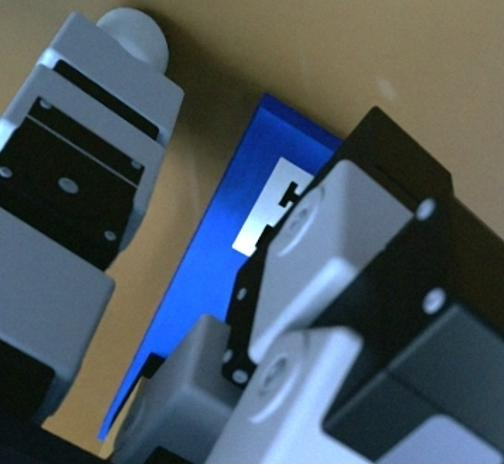

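{"op": "move", "data": {"arm3": {"target":[-0.38,0.338,0.832,0,0,1,0],"speed":0.06,"joints":{"hand_speed":-0.9}}}}

{"op": "move", "data": {"arm3": {"joints":{"hand_index_abd":-0.25,"hand_ring_abd":0.25}}, "cameras": ["arm3_cam_wrist"]}}

{"op": "zoom_image", "data": {"camera": "arm3_cam_wrist", "region": [150, 0, 400, 230]}}

Scene clock: 598.50 s.
Joint torques (N m): arm1=[0.26 1.49 11.07 2.74 -0.01 -0.02] | arm2=[1.38 -4.72 12 1.85 -0.01 0.1] | arm3=[-1.26 -1.03 7.13 1.74 -0.02 -0.1] | arm4=[-0.21 -0.67 8.75 1.73 -0.37 0.25]
Motor temperatures (°C): arm1=[19 27 37 21 19 19] | arm2=[19 20 35 22 23 19] | arm3=[21 21 36 22 20 23] | arm4=[22 22 44 23 22 22]
Heat: arm1: hottest joint3_rad 37 °C; arm2: hottest joint3_rad 35 °C; arm3: hottest joint3_rad 36 °C; arm4: hottest joint3_rad 44 °C.
move: arm3 off_target
Joint velocities: within noise
arm1, arm2, arm4: as last shown
arm3.joint_positions: joint1_rad=+0.273 joint2_rad=+1.137 joint3_rad=+0.592 joint4_rad=-1.042 joint5_rad=+0.013 joint6_rad=-1.294 hand_index_mcp=+0.759 hand_index_abd=+0.023 hand_index_pip=+0.581 hand_index_dip=+0.696 hand_middle_mcp=-0.465 hand_middle_abd=+0.000 hand_middle_pip=-0.733 hand_middle_dip=+0.042 hand_ring_mcp=+0.754 hand_ring_abd=-0.092 hand_ring_pip=+0.580 hand_ring_dip=+0.696 hand_thumb_cmc=-0.699 hand_thumb_axl=+0.677 hand_thumb_mcp=+0.793 hand_thumb_ipl=+0.168 hand_current_limit=+0.400 hand_speed=-0.900
arm3.joint_status: all done
arm3.hand_state: goal,blocked,goal,goal,goal,goal,goal,goal,goal,blocked,goal,goal,goal,goal,goal,goal
arm3.index_mcp_current_ma: 2
arm3.index_abd_current_ma: -34
arm3.index_pip_current_ma: 1
arm3.index_dip_current_ma: 0
arm3.middle_mcp_current_ma: 10
arm3.middle_abd_current_ma: 0
arm3.middle_pip_current_ma: 1
arm3.middle_dip_current_ma: 0
arm3.ring_mcp_current_ma: 0
arm3.ring_abd_current_ma: -26
arm3.ring_pip_current_ma: 0
arm3.ring_dip_current_ma: 0
arm3.thumb_cmc_current_ma: 0
arm3.thumb_axl_current_ma: 0
arm3.thumb_mcp_current_ma: -4
arm3.thumb_ipl_current_ma: 0
arm3.hand_goal_index_mcp: 0.754
arm3.hand_goal_index_abd: 0.060
arm3.hand_goal_index_pip: 0.578
arm3.hand_goal_index_dip: 0.696
arm3.hand_goal_middle_mcp: -0.480
arm3.hand_goal_middle_abd: 0.000
arm3.hand_goal_middle_pip: -0.736
arm3.hand_goal_middle_dip: 0.040
arm3.hand_goal_ring_mcp: 0.754
arm3.hand_goal_ring_abd: -0.060
arm3.hand_goal_ring_pip: 0.578
arm3.hand_goal_ring_dip: 0.696
arm3.hand_goal_thumb_cmc: -0.700
arm3.hand_goal_thumb_axl: 0.678
arm3.hand_goal_thumb_mcp: 0.800
arm3.hand_goal_thumb_ipl: 0.168
arm3.hand: x=-0.3924 y=+0.3384 z=+0.8384 quat_wxyz=(-0.006, +0.001, +1.000, +0.000) (m; scene frame)
arm3.hand_target: x=-0.3806 y=+0.3376 z=+0.8325 quat_wxyz=(+0.000, +0.000, +1.000, +0.000) (m; scene frame)
arm3.hand_status: off_target (0.014 m and 0.7 deg from the pose sent, 0.019 m and 0.7 deg at the start)
pictures: none

Scene clock: 599.57 s.
Joint torques (N m): arm1=[0.09 1.44 11.02 2.78 -0.01 -0.02] | arm2=[0.73 -4.66 12.18 1.8 0.04 0.12] | arm3=[-1.03 -1.44 6.87 1.52 -0.02 -0.08] | arm4=[0.09 -0.62 8.73 1.76 -0.32 0.22]
Motor temperatures (°C): arm1=[19 27 37 21 19 19] | arm2=[19 20 35 22 23 19] | arm3=[21 21 36 22 20 23] | arm4=[22 22 44 23 22 22]
Heat: arm1: hottest joint3_rad 37 °C; arm2: hottest joint3_rad 35 °C; arm3: hottest joint3_rad 36 °C; arm4: hottest joint3_rad 44 °C.
move: arm3 off_target
Joint velocities: within noise
arm1.joint_positions: joint1_rad=+0.654 joint2_rad=+0.593 joint3_rad=+1.464 joint4_rad=-1.332 joint5_rad=-0.066 joint6_rad=+1.157 hand_index_mcp=+0.754 hand_index_abd=+0.001 hand_index_pip=+0.577 hand_index_dip=+0.696 hand_middle_mcp=+0.754 hand_middle_abd=+0.001 hand_middle_pip=+0.577 hand_middle_dip=+0.696 hand_ring_mcp=+0.754 hand_ring_abd=+0.001 hand_ring_pip=+0.577 hand_ring_dip=+0.696 hand_thumb_cmc=+0.714 hand_thumb_axl=+0.677 hand_thumb_mcp=+0.226 hand_thumb_ipl=+0.168 hand_current_limit=+0.400 hand_speed=-0.600
arm1.joint_status: not commanded
arm1.hand_state: goal,goal,goal,goal,goal,goal,goal,goal,goal,goal,goal,goal,goal,goal,goal,goal
arm1.index_mcp_current_ma: 0
arm1.index_abd_current_ma: 0
arm1.index_pip_current_ma: 0
arm1.index_dip_current_ma: 0
arm1.middle_mcp_current_ma: 0
arm1.middle_abd_current_ma: 0
arm1.middle_pip_current_ma: 0
arm1.middle_dip_current_ma: 0
arm1.ring_mcp_current_ma: 0
arm1.ring_abd_current_ma: 0
arm1.ring_pip_current_ma: 0
arm1.ring_dip_current_ma: 0
arm1.thumb_cmc_current_ma: 0
arm1.thumb_axl_current_ma: 0
arm1.thumb_mcp_current_ma: 0
arm1.thumb_ipl_current_ma: 0
arm1.hand_goal_index_mcp: 0.754
arm1.hand_goal_index_abd: 0.000
arm1.hand_goal_index_pip: 0.576
arm1.hand_goal_index_dip: 0.696
arm1.hand_goal_middle_mcp: 0.754
arm1.hand_goal_middle_abd: 0.000
arm1.hand_goal_middle_pip: 0.576
arm1.hand_goal_middle_dip: 0.696
arm1.hand_goal_ring_mcp: 0.754
arm1.hand_goal_ring_abd: 0.000
arm1.hand_goal_ring_pip: 0.576
arm1.hand_goal_ring_dip: 0.696
arm1.hand_goal_thumb_cmc: 0.714
arm1.hand_goal_thumb_axl: 0.678
arm1.hand_goal_thumb_mcp: 0.226
arm1.hand_goal_thumb_ipl: 0.168
arm1.hand: x=+0.4234 y=-0.0729 z=+1.3986 quat_wxyz=(-0.519, -0.438, +0.729, -0.087) (m; scene frame)
arm1.hand_target: x=+0.4265 y=-0.0706 z=+1.4087 quat_wxyz=(-0.529, -0.435, +0.724, -0.088) (m; scene frame)
arm1.hand_status: not commanded
arm2, arm4: as last shown
arm3.joint_positions: joint1_rad=+0.270 joint2_rad=+1.143 joint3_rad=+0.596 joint4_rad=-1.035 joint5_rad=+0.013 joint6_rad=-1.295 hand_index_mcp=+0.759 hand_index_abd=-0.077 hand_index_pip=+0.581 hand_index_dip=+0.696 hand_middle_mcp=-0.465 hand_middle_abd=+0.000 hand_middle_pip=-0.733 hand_middle_dip=+0.042 hand_ring_mcp=+0.756 hand_ring_abd=-0.091 hand_ring_pip=+0.580 hand_ring_dip=+0.696 hand_thumb_cmc=-0.699 hand_thumb_axl=+0.677 hand_thumb_mcp=+0.793 hand_thumb_ipl=+0.168 hand_current_limit=+0.400 hand_speed=-0.900
arm3.joint_status: hand_index_abd off_target (ended at -0.077, target -0.250); hand_ring_abd off_target (ended at -0.091, target +0.250)
arm3.hand_state: goal,blocked,goal,goal,goal,goal,goal,goal,goal,blocked,goal,goal,goal,goal,goal,goal
arm3.index_mcp_current_ma: 2
arm3.index_abd_current_ma: 385
arm3.index_pip_current_ma: 1
arm3.index_dip_current_ma: 0
arm3.middle_mcp_current_ma: 10
arm3.middle_abd_current_ma: 0
arm3.middle_pip_current_ma: 1
arm3.middle_dip_current_ma: 0
arm3.ring_mcp_current_ma: 0
arm3.ring_abd_current_ma: -385
arm3.ring_pip_current_ma: 0
arm3.ring_dip_current_ma: 0
arm3.thumb_cmc_current_ma: 0
arm3.thumb_axl_current_ma: 0
arm3.thumb_mcp_current_ma: -4
arm3.thumb_ipl_current_ma: 0
arm3.hand_goal_index_mcp: 0.754
arm3.hand_goal_index_abd: -0.250
arm3.hand_goal_index_pip: 0.578
arm3.hand_goal_index_dip: 0.696
arm3.hand_goal_middle_mcp: -0.480
arm3.hand_goal_middle_abd: 0.000
arm3.hand_goal_middle_pip: -0.736
arm3.hand_goal_middle_dip: 0.040
arm3.hand_goal_ring_mcp: 0.754
arm3.hand_goal_ring_abd: 0.250
arm3.hand_goal_ring_pip: 0.578
arm3.hand_goal_ring_dip: 0.696
arm3.hand_goal_thumb_cmc: -0.700
arm3.hand_goal_thumb_axl: 0.678
arm3.hand_goal_thumb_mcp: 0.800
arm3.hand_goal_thumb_ipl: 0.168
arm3.hand: x=-0.3890 y=+0.3387 z=+0.8386 quat_wxyz=(-0.003, +0.002, +1.000, +0.001) (m; scene frame)
arm3.hand_target: x=-0.3806 y=+0.3376 z=+0.8326 quat_wxyz=(+0.000, +0.000, +1.000, +0.000) (m; scene frame)
arm3.hand_status: not commanded
pictures: arm3_cam_wrist

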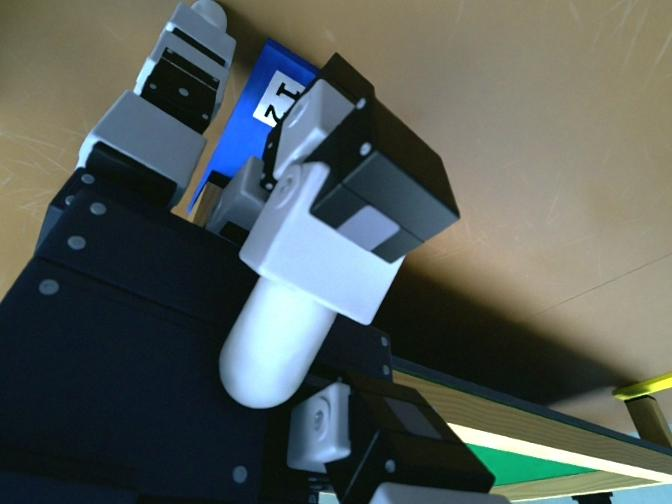

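Scaled by 2.016 from the camera's 672x504 image, which has a finer 960x720 frame.

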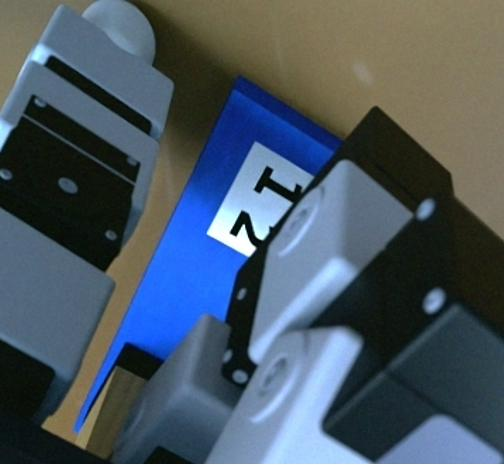

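{"op": "move", "data": {"arm3": {"target":[-0.380,0.338,0.845,0,0,1,0],"speed":0.06}, "cameras": ["arm3_cam_wrist"]}}

{"op": "zoom_image", "data": {"camera": "arm3_cam_wrist", "region": [150, 0, 400, 230]}}

Scene clock: 603.77 s.
Joint torques (N m): arm1=[-0.26 1.38 11.03 2.73 -0.01 -0.04] | arm2=[1.32 -4.66 12.11 1.74 -0.04 0.02] | arm3=[-0.79 -3.25 8.4 0.03 -0.02 -0.06] | arm4=[0.56 -0.21 8.75 1.87 -0.33 0.2]
Motor temperatures (°C): arm1=[19 27 37 21 19 19] | arm2=[19 20 35 22 23 19] | arm3=[21 21 36 22 20 23] | arm4=[22 22 43 23 22 22]
Heat: arm1: hottest joint3_rad 37 °C; arm2: hottest joint3_rad 35 °C; arm3: hottest joint3_rad 36 °C; arm4: hottest joint3_rad 43 °C.
move: arm3 off_target
Joint velocities: within noise
arm1, arm2, arm4: as last shown
arm3.joint_positions: joint1_rad=+0.270 joint2_rad=+1.143 joint3_rad=+0.598 joint4_rad=-1.038 joint5_rad=+0.013 joint6_rad=-1.295 hand_index_mcp=+0.753 hand_index_abd=-0.085 hand_index_pip=+0.579 hand_index_dip=+0.696 hand_middle_mcp=-0.465 hand_middle_abd=+0.000 hand_middle_pip=-0.733 hand_middle_dip=+0.042 hand_ring_mcp=+0.751 hand_ring_abd=-0.091 hand_ring_pip=+0.578 hand_ring_dip=+0.696 hand_thumb_cmc=-0.699 hand_thumb_axl=+0.677 hand_thumb_mcp=+0.793 hand_thumb_ipl=+0.168 hand_current_limit=+0.400 hand_speed=-0.900
arm3.joint_status: not commanded
arm3.hand_state: goal,blocked,goal,goal,goal,goal,goal,goal,goal,blocked,goal,goal,goal,goal,goal,goal
arm3.index_mcp_current_ma: 0
arm3.index_abd_current_ma: 385
arm3.index_pip_current_ma: 0
arm3.index_dip_current_ma: 0
arm3.middle_mcp_current_ma: 10
arm3.middle_abd_current_ma: 0
arm3.middle_pip_current_ma: 1
arm3.middle_dip_current_ma: 0
arm3.ring_mcp_current_ma: -1
arm3.ring_abd_current_ma: -385
arm3.ring_pip_current_ma: 0
arm3.ring_dip_current_ma: 0
arm3.thumb_cmc_current_ma: 0
arm3.thumb_axl_current_ma: 0
arm3.thumb_mcp_current_ma: -4
arm3.thumb_ipl_current_ma: 0
arm3.hand_goal_index_mcp: 0.754
arm3.hand_goal_index_abd: -0.250
arm3.hand_goal_index_pip: 0.578
arm3.hand_goal_index_dip: 0.696
arm3.hand_goal_middle_mcp: -0.480
arm3.hand_goal_middle_abd: 0.000
arm3.hand_goal_middle_pip: -0.736
arm3.hand_goal_middle_dip: 0.040
arm3.hand_goal_ring_mcp: 0.754
arm3.hand_goal_ring_abd: 0.250
arm3.hand_goal_ring_pip: 0.578
arm3.hand_goal_ring_dip: 0.696
arm3.hand_goal_thumb_cmc: -0.700
arm3.hand_goal_thumb_axl: 0.678
arm3.hand_goal_thumb_mcp: 0.800
arm3.hand_goal_thumb_ipl: 0.168
arm3.hand: x=-0.3889 y=+0.3387 z=+0.8392 quat_wxyz=(-0.004, +0.002, +1.000, +0.001) (m; scene frame)
arm3.hand_target: x=-0.3801 y=+0.3379 z=+0.8451 quat_wxyz=(+0.000, +0.000, +1.000, +0.000) (m; scene frame)
arm3.hand_status: off_target (0.011 m and 0.5 deg from the pose sent, 0.011 m and 0.5 deg at the start)
pictures: arm3_cam_wrist

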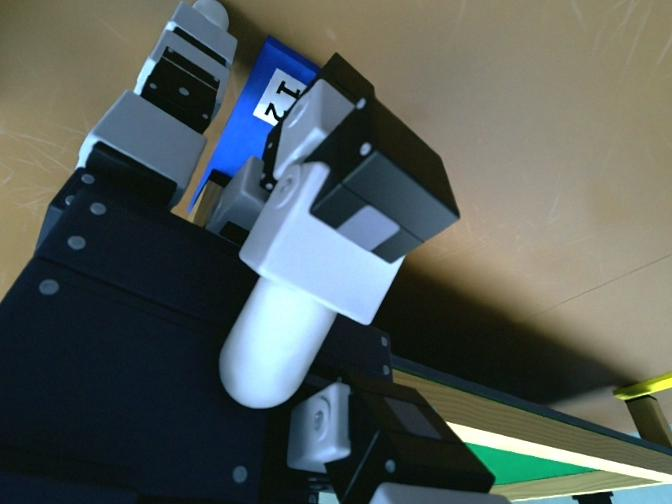

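Scaled by 2.016 from the camera's 672x504 image, which has a finer 960x720 frame.

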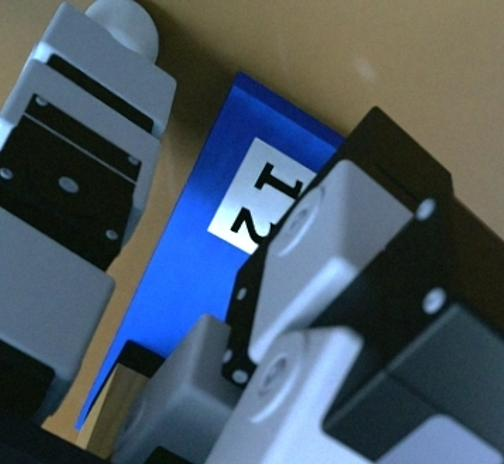

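{"op": "move", "data": {"arm3": {"target":[-0.383,0.338,0.857,0,0,1,0],"speed":0.06}, "cameras": ["arm3_cam_wrist"]}}

{"op": "zoom_image", "data": {"camera": "arm3_cam_wrist", "region": [150, 0, 400, 230]}}

Scene clock: 610.07 s.
Joint torques (N m): arm1=[-0.03 1.61 11.06 2.74 -0.02 -0.04] | arm2=[0.26 -5.48 12.29 1.62 0.02 0.06] | arm3=[-0.44 -5.71 9.42 -0.72 -0.02 -0.04] | arm4=[0.79 0.21 8.92 1.77 -0.32 0.23]
Motor temperatures (°C): arm1=[19 27 37 21 19 19] | arm2=[19 20 35 22 23 19] | arm3=[21 21 36 22 20 23] | arm4=[22 22 43 23 22 22]
Heat: arm1: hottest joint3_rad 37 °C; arm2: hottest joint3_rad 35 °C; arm3: hottest joint3_rad 36 °C; arm4: hottest joint3_rad 43 °C.
move: arm3 off_target
Joint velocities: within noise
arm1, arm4: as last shown
arm2.joint_positions: joint1_rad=+0.793 joint2_rad=+0.801 joint3_rad=+1.059 joint4_rad=-0.889 joint5_rad=-0.002 joint6_rad=-1.565 hand_index_mcp=+0.977 hand_index_abd=+0.000 hand_index_pip=+0.901 hand_index_dip=+0.897 hand_middle_mcp=+0.974 hand_middle_abd=+0.000 hand_middle_pip=+0.896 hand_middle_dip=+0.897 hand_ring_mcp=+0.551 hand_ring_abd=+0.000 hand_ring_pip=+0.902 hand_ring_dip=+0.902 hand_thumb_cmc=+0.714 hand_thumb_axl=+0.677 hand_thumb_mcp=+0.223 hand_thumb_ipl=+0.168 hand_current_limit=+0.400 hand_speed=-0.600
arm2.joint_status: not commanded
arm2.hand_state: goal,goal,goal,goal,goal,goal,goal,goal,goal,goal,goal,goal,goal,goal,goal,goal
arm2.index_mcp_current_ma: -16
arm2.index_abd_current_ma: -2
arm2.index_pip_current_ma: 4
arm2.index_dip_current_ma: -16
arm2.middle_mcp_current_ma: -34
arm2.middle_abd_current_ma: -2
arm2.middle_pip_current_ma: -21
arm2.middle_dip_current_ma: -15
arm2.ring_mcp_current_ma: 4
arm2.ring_abd_current_ma: -1
arm2.ring_pip_current_ma: 8
arm2.ring_dip_current_ma: 11
arm2.thumb_cmc_current_ma: 2
arm2.thumb_axl_current_ma: -4
arm2.thumb_mcp_current_ma: -19
arm2.thumb_ipl_current_ma: -2
arm2.hand_goal_index_mcp: 0.980
arm2.hand_goal_index_abd: 0.000
arm2.hand_goal_index_pip: 0.900
arm2.hand_goal_index_dip: 0.900
arm2.hand_goal_middle_mcp: 0.980
arm2.hand_goal_middle_abd: 0.000
arm2.hand_goal_middle_pip: 0.900
arm2.hand_goal_middle_dip: 0.900
arm2.hand_goal_ring_mcp: 0.550
arm2.hand_goal_ring_abd: 0.000
arm2.hand_goal_ring_pip: 0.900
arm2.hand_goal_ring_dip: 0.900
arm2.hand_goal_thumb_cmc: 0.714
arm2.hand_goal_thumb_axl: 0.678
arm2.hand_goal_thumb_mcp: 0.226
arm2.hand_goal_thumb_ipl: 0.168
arm2.hand: x=+0.2189 y=+0.4400 z=+1.1540 quat_wxyz=(+0.421, +0.335, +0.826, -0.169) (m; scene frame)
arm2.hand_target: x=+0.2204 y=+0.4447 z=+1.1758 quat_wxyz=(+0.434, +0.325, +0.822, -0.173) (m; scene frame)
arm2.hand_status: not commanded
arm3.joint_positions: joint1_rad=+0.270 joint2_rad=+1.143 joint3_rad=+0.599 joint4_rad=-1.059 joint5_rad=+0.013 joint6_rad=-1.295 hand_index_mcp=+0.746 hand_index_abd=-0.119 hand_index_pip=+0.574 hand_index_dip=+0.695 hand_middle_mcp=-0.465 hand_middle_abd=+0.000 hand_middle_pip=-0.733 hand_middle_dip=+0.042 hand_ring_mcp=+0.749 hand_ring_abd=+0.105 hand_ring_pip=+0.577 hand_ring_dip=+0.696 hand_thumb_cmc=-0.699 hand_thumb_axl=+0.677 hand_thumb_mcp=+0.793 hand_thumb_ipl=+0.168 hand_current_limit=+0.400 hand_speed=-0.900
arm3.joint_status: not commanded
arm3.hand_state: goal,blocked,goal,goal,goal,goal,goal,goal,goal,blocked,goal,goal,goal,goal,goal,goal
arm3.index_mcp_current_ma: -4
arm3.index_abd_current_ma: 274
arm3.index_pip_current_ma: -1
arm3.index_dip_current_ma: 0
arm3.middle_mcp_current_ma: 10
arm3.middle_abd_current_ma: 0
arm3.middle_pip_current_ma: 1
arm3.middle_dip_current_ma: 0
arm3.ring_mcp_current_ma: -1
arm3.ring_abd_current_ma: -324
arm3.ring_pip_current_ma: 0
arm3.ring_dip_current_ma: 0
arm3.thumb_cmc_current_ma: 0
arm3.thumb_axl_current_ma: 0
arm3.thumb_mcp_current_ma: -4
arm3.thumb_ipl_current_ma: 0
arm3.hand_goal_index_mcp: 0.754
arm3.hand_goal_index_abd: -0.250
arm3.hand_goal_index_pip: 0.578
arm3.hand_goal_index_dip: 0.696
arm3.hand_goal_middle_mcp: -0.480
arm3.hand_goal_middle_abd: 0.000
arm3.hand_goal_middle_pip: -0.736
arm3.hand_goal_middle_dip: 0.040
arm3.hand_goal_ring_mcp: 0.754
arm3.hand_goal_ring_abd: 0.250
arm3.hand_goal_ring_pip: 0.578
arm3.hand_goal_ring_dip: 0.696
arm3.hand_goal_thumb_cmc: -0.700
arm3.hand_goal_thumb_axl: 0.678
arm3.hand_goal_thumb_mcp: 0.800
arm3.hand_goal_thumb_ipl: 0.168
arm3.on_its_own: hand_index_abd moved -0.035 toward your old target -0.250; hand_ring_abd moved +0.197 toward your old target +0.250
arm3.hand: x=-0.3936 y=+0.3374 z=+0.8386 quat_wxyz=(-0.014, +0.002, +1.000, -0.002) (m; scene frame)
arm3.hand_target: x=-0.3832 y=+0.3381 z=+0.8564 quat_wxyz=(+0.000, +0.000, +1.000, +0.000) (m; scene frame)
arm3.hand_status: off_target (0.021 m and 1.6 deg from the pose sent, 0.019 m and 0.5 deg at the start)
pictures: arm3_cam_wrist

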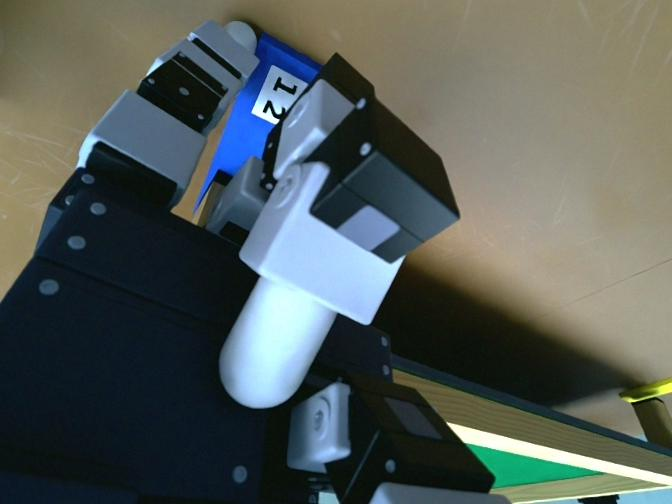

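Scaled by 2.016 from the camera's 672x504 image, which has a finer 960x720 frame.

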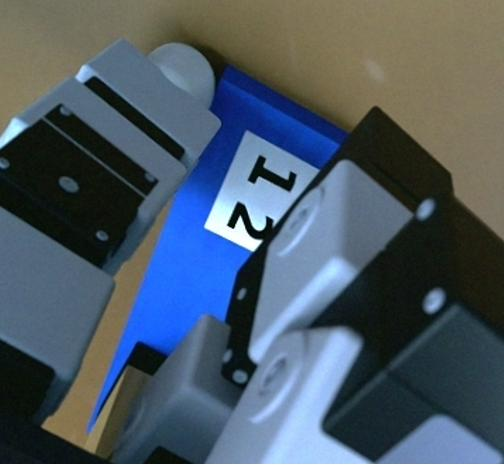

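{"op": "move", "data": {"arm3": {"target":[-0.385,0.338,0.842,0,0,1,0],"speed":0.06}, "arm2": {"joints":{"joint1_rad":-0.77,"joint2_rad":1.173,"joint3_rad":1.258,"joint4_rad":-1.379,"joint5_rad":-0.745,"joint6_rad":-1.175,"hand_index_mcp":0.97,"hand_middle_mcp":0.97,"hand_ring_mcp":0.97,"hand_index_pip":0.8,"hand_middle_pip":0.8,"hand_ring_pip":0.8,"hand_index_dip":0.696,"hand_middle_dip":0.696,"hand_ring_dip":0.696,"hand_thumb_cmc":0.93,"hand_thumb_mcp":-0.45,"hand_thumb_ipl":-0.05},"min_time_s":5}, "cameras": ["cam_high","arm2_cam_wrist"]}}

Scene clock: 650.20 s.
Joint torques (N m): arm1=[-0.09 1.85 11.14 2.77 -0.02 -0.06] | arm2=[-0.09 -9.82 8.46 1.17 -0.77 0.06] | arm3=[0.09 -4.31 7.25 0.59 -0.03 -0.02] | arm4=[0.67 -0.09 8.76 1.74 -0.35 0.22]
Motor temperatures (°C): arm1=[19 26 37 21 19 19] | arm2=[19 20 37 22 24 19] | arm3=[21 21 36 22 20 23] | arm4=[22 22 40 23 22 22]
Heat: arm1: hottest joint3_rad 37 °C; arm2: hottest joint3_rad 37 °C; arm3: hottest joint3_rad 36 °C; arm4: hottest joint3_rad 40 °C.
move: arm2 time_out; arm3 moving
Joint velocities: within noise
arm1, arm4: as last shown
arm2.joint_positions: joint1_rad=-0.567 joint2_rad=+1.113 joint3_rad=+1.193 joint4_rad=-1.309 joint5_rad=-0.650 joint6_rad=-1.240 hand_index_mcp=+0.971 hand_index_abd=+0.000 hand_index_pip=+0.802 hand_index_dip=+0.699 hand_middle_mcp=+0.971 hand_middle_abd=+0.000 hand_middle_pip=+0.801 hand_middle_dip=+0.699 hand_ring_mcp=+0.971 hand_ring_abd=+0.000 hand_ring_pip=+0.802 hand_ring_dip=+0.699 hand_thumb_cmc=+0.932 hand_thumb_axl=+0.679 hand_thumb_mcp=-0.452 hand_thumb_ipl=-0.049 hand_current_limit=+0.400 hand_speed=-0.600
arm2.joint_status: joint1_rad time_out (moved -1.360 of -1.563); joint4_rad time_out (moved -0.421 of -0.490); joint5_rad time_out (moved -0.648 of -0.743); joint6_rad time_out (moved +0.324 of +0.390); the others done
arm2.hand_state: goal,goal,goal,goal,goal,goal,goal,goal,goal,goal,goal,goal,goal,goal,goal,goal
arm2.index_mcp_current_ma: 7
arm2.index_abd_current_ma: -2
arm2.index_pip_current_ma: 8
arm2.index_dip_current_ma: 14
arm2.middle_mcp_current_ma: 7
arm2.middle_abd_current_ma: -2
arm2.middle_pip_current_ma: 7
arm2.middle_dip_current_ma: 15
arm2.ring_mcp_current_ma: 6
arm2.ring_abd_current_ma: -1
arm2.ring_pip_current_ma: 8
arm2.ring_dip_current_ma: 14
arm2.thumb_cmc_current_ma: 11
arm2.thumb_axl_current_ma: 5
arm2.thumb_mcp_current_ma: -12
arm2.thumb_ipl_current_ma: 7
arm2.hand_goal_index_mcp: 0.970
arm2.hand_goal_index_abd: 0.000
arm2.hand_goal_index_pip: 0.800
arm2.hand_goal_index_dip: 0.696
arm2.hand_goal_middle_mcp: 0.970
arm2.hand_goal_middle_abd: 0.000
arm2.hand_goal_middle_pip: 0.800
arm2.hand_goal_middle_dip: 0.696
arm2.hand_goal_ring_mcp: 0.970
arm2.hand_goal_ring_abd: 0.000
arm2.hand_goal_ring_pip: 0.800
arm2.hand_goal_ring_dip: 0.696
arm2.hand_goal_thumb_cmc: 0.930
arm2.hand_goal_thumb_axl: 0.678
arm2.hand_goal_thumb_mcp: -0.450
arm2.hand_goal_thumb_ipl: -0.050
arm2.on_its_own: joint1_rad is held at -0.567, not at your -0.770, since a time_out; joint4_rad is held at -1.309, not at your -1.379, since a time_out; joint5_rad is held at -0.650, not at your -0.745, since a time_out; joint6_rad is held at -1.241, not at your -1.175, since a time_out
arm2.hand: x=-0.1927 y=+0.2248 z=+1.1245 quat_wxyz=(+0.348, +0.861, +0.365, +0.069) (m; scene frame)
arm2.hand_target: x=-0.1927 y=+0.2248 z=+1.1245 quat_wxyz=(+0.348, +0.861, +0.365, +0.069) (m; scene frame)
arm2.hand_status: not commanded
arm3.joint_positions: joint1_rad=+0.270 joint2_rad=+1.143 joint3_rad=+0.599 joint4_rad=-1.046 joint5_rad=+0.013 joint6_rad=-1.295 hand_index_mcp=+0.746 hand_index_abd=-0.119 hand_index_pip=+0.574 hand_index_dip=+0.695 hand_middle_mcp=-0.465 hand_middle_abd=+0.000 hand_middle_pip=-0.733 hand_middle_dip=+0.042 hand_ring_mcp=+0.749 hand_ring_abd=+0.105 hand_ring_pip=+0.577 hand_ring_dip=+0.696 hand_thumb_cmc=-0.699 hand_thumb_axl=+0.677 hand_thumb_mcp=+0.793 hand_thumb_ipl=+0.168 hand_current_limit=+0.400 hand_speed=-0.900
arm3.joint_status: not commanded
arm3.hand_state: goal,blocked,goal,goal,goal,goal,goal,goal,goal,blocked,goal,goal,goal,goal,goal,goal
arm3.index_mcp_current_ma: -4
arm3.index_abd_current_ma: 274
arm3.index_pip_current_ma: -1
arm3.index_dip_current_ma: 0
arm3.middle_mcp_current_ma: 10
arm3.middle_abd_current_ma: 0
arm3.middle_pip_current_ma: 1
arm3.middle_dip_current_ma: 0
arm3.ring_mcp_current_ma: -1
arm3.ring_abd_current_ma: -324
arm3.ring_pip_current_ma: 0
arm3.ring_dip_current_ma: 0
arm3.thumb_cmc_current_ma: 0
arm3.thumb_axl_current_ma: 0
arm3.thumb_mcp_current_ma: -4
arm3.thumb_ipl_current_ma: 0
arm3.hand_goal_index_mcp: 0.754
arm3.hand_goal_index_abd: -0.250
arm3.hand_goal_index_pip: 0.578
arm3.hand_goal_index_dip: 0.696
arm3.hand_goal_middle_mcp: -0.480
arm3.hand_goal_middle_abd: 0.000
arm3.hand_goal_middle_pip: -0.736
arm3.hand_goal_middle_dip: 0.040
arm3.hand_goal_ring_mcp: 0.754
arm3.hand_goal_ring_abd: 0.250
arm3.hand_goal_ring_pip: 0.578
arm3.hand_goal_ring_dip: 0.696
arm3.hand_goal_thumb_cmc: -0.700
arm3.hand_goal_thumb_axl: 0.678
arm3.hand_goal_thumb_mcp: 0.800
arm3.hand_goal_thumb_ipl: 0.168
arm3.hand: x=-0.3907 y=+0.3382 z=+0.8391 quat_wxyz=(-0.008, +0.002, +1.000, +0.000) (m; scene frame)
arm3.hand_target: x=-0.3851 y=+0.3379 z=+0.8420 quat_wxyz=(+0.000, +0.000, +1.000, +0.000) (m; scene frame)
arm3.hand_status: moving (0.006 m and 0.9 deg from the pose sent, 0.009 m and 1.6 deg at the start)
pictures: arm2_cam_wrist, cam_high
joint command not followed: on one or more control steps a check withheld the commanded joint targets of the arm2 arm, and it was not sent them on those steps.
cause: the commanded joint targets, or the way to them, would bring a part of the robot too close to another arm (this arm's hand and a part of the arm3 arm, at the place that arm is still heading or pushing toward).

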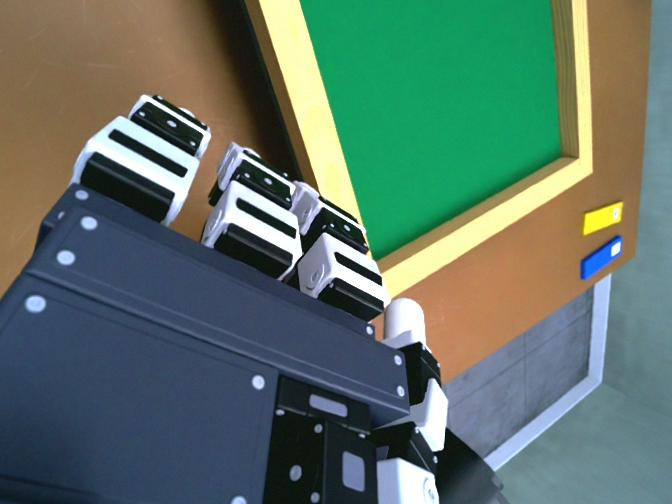

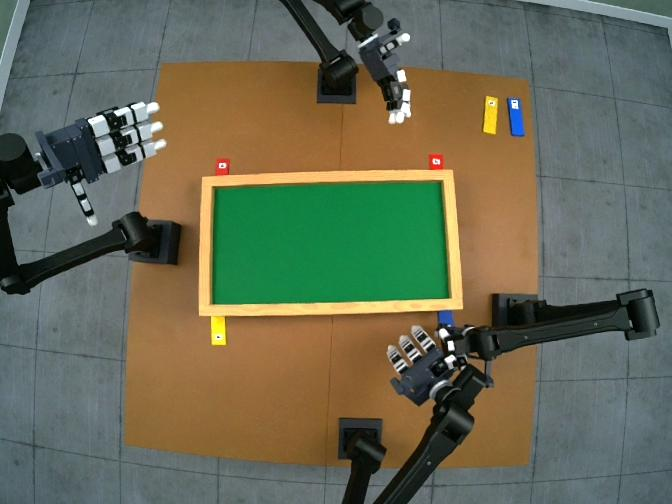

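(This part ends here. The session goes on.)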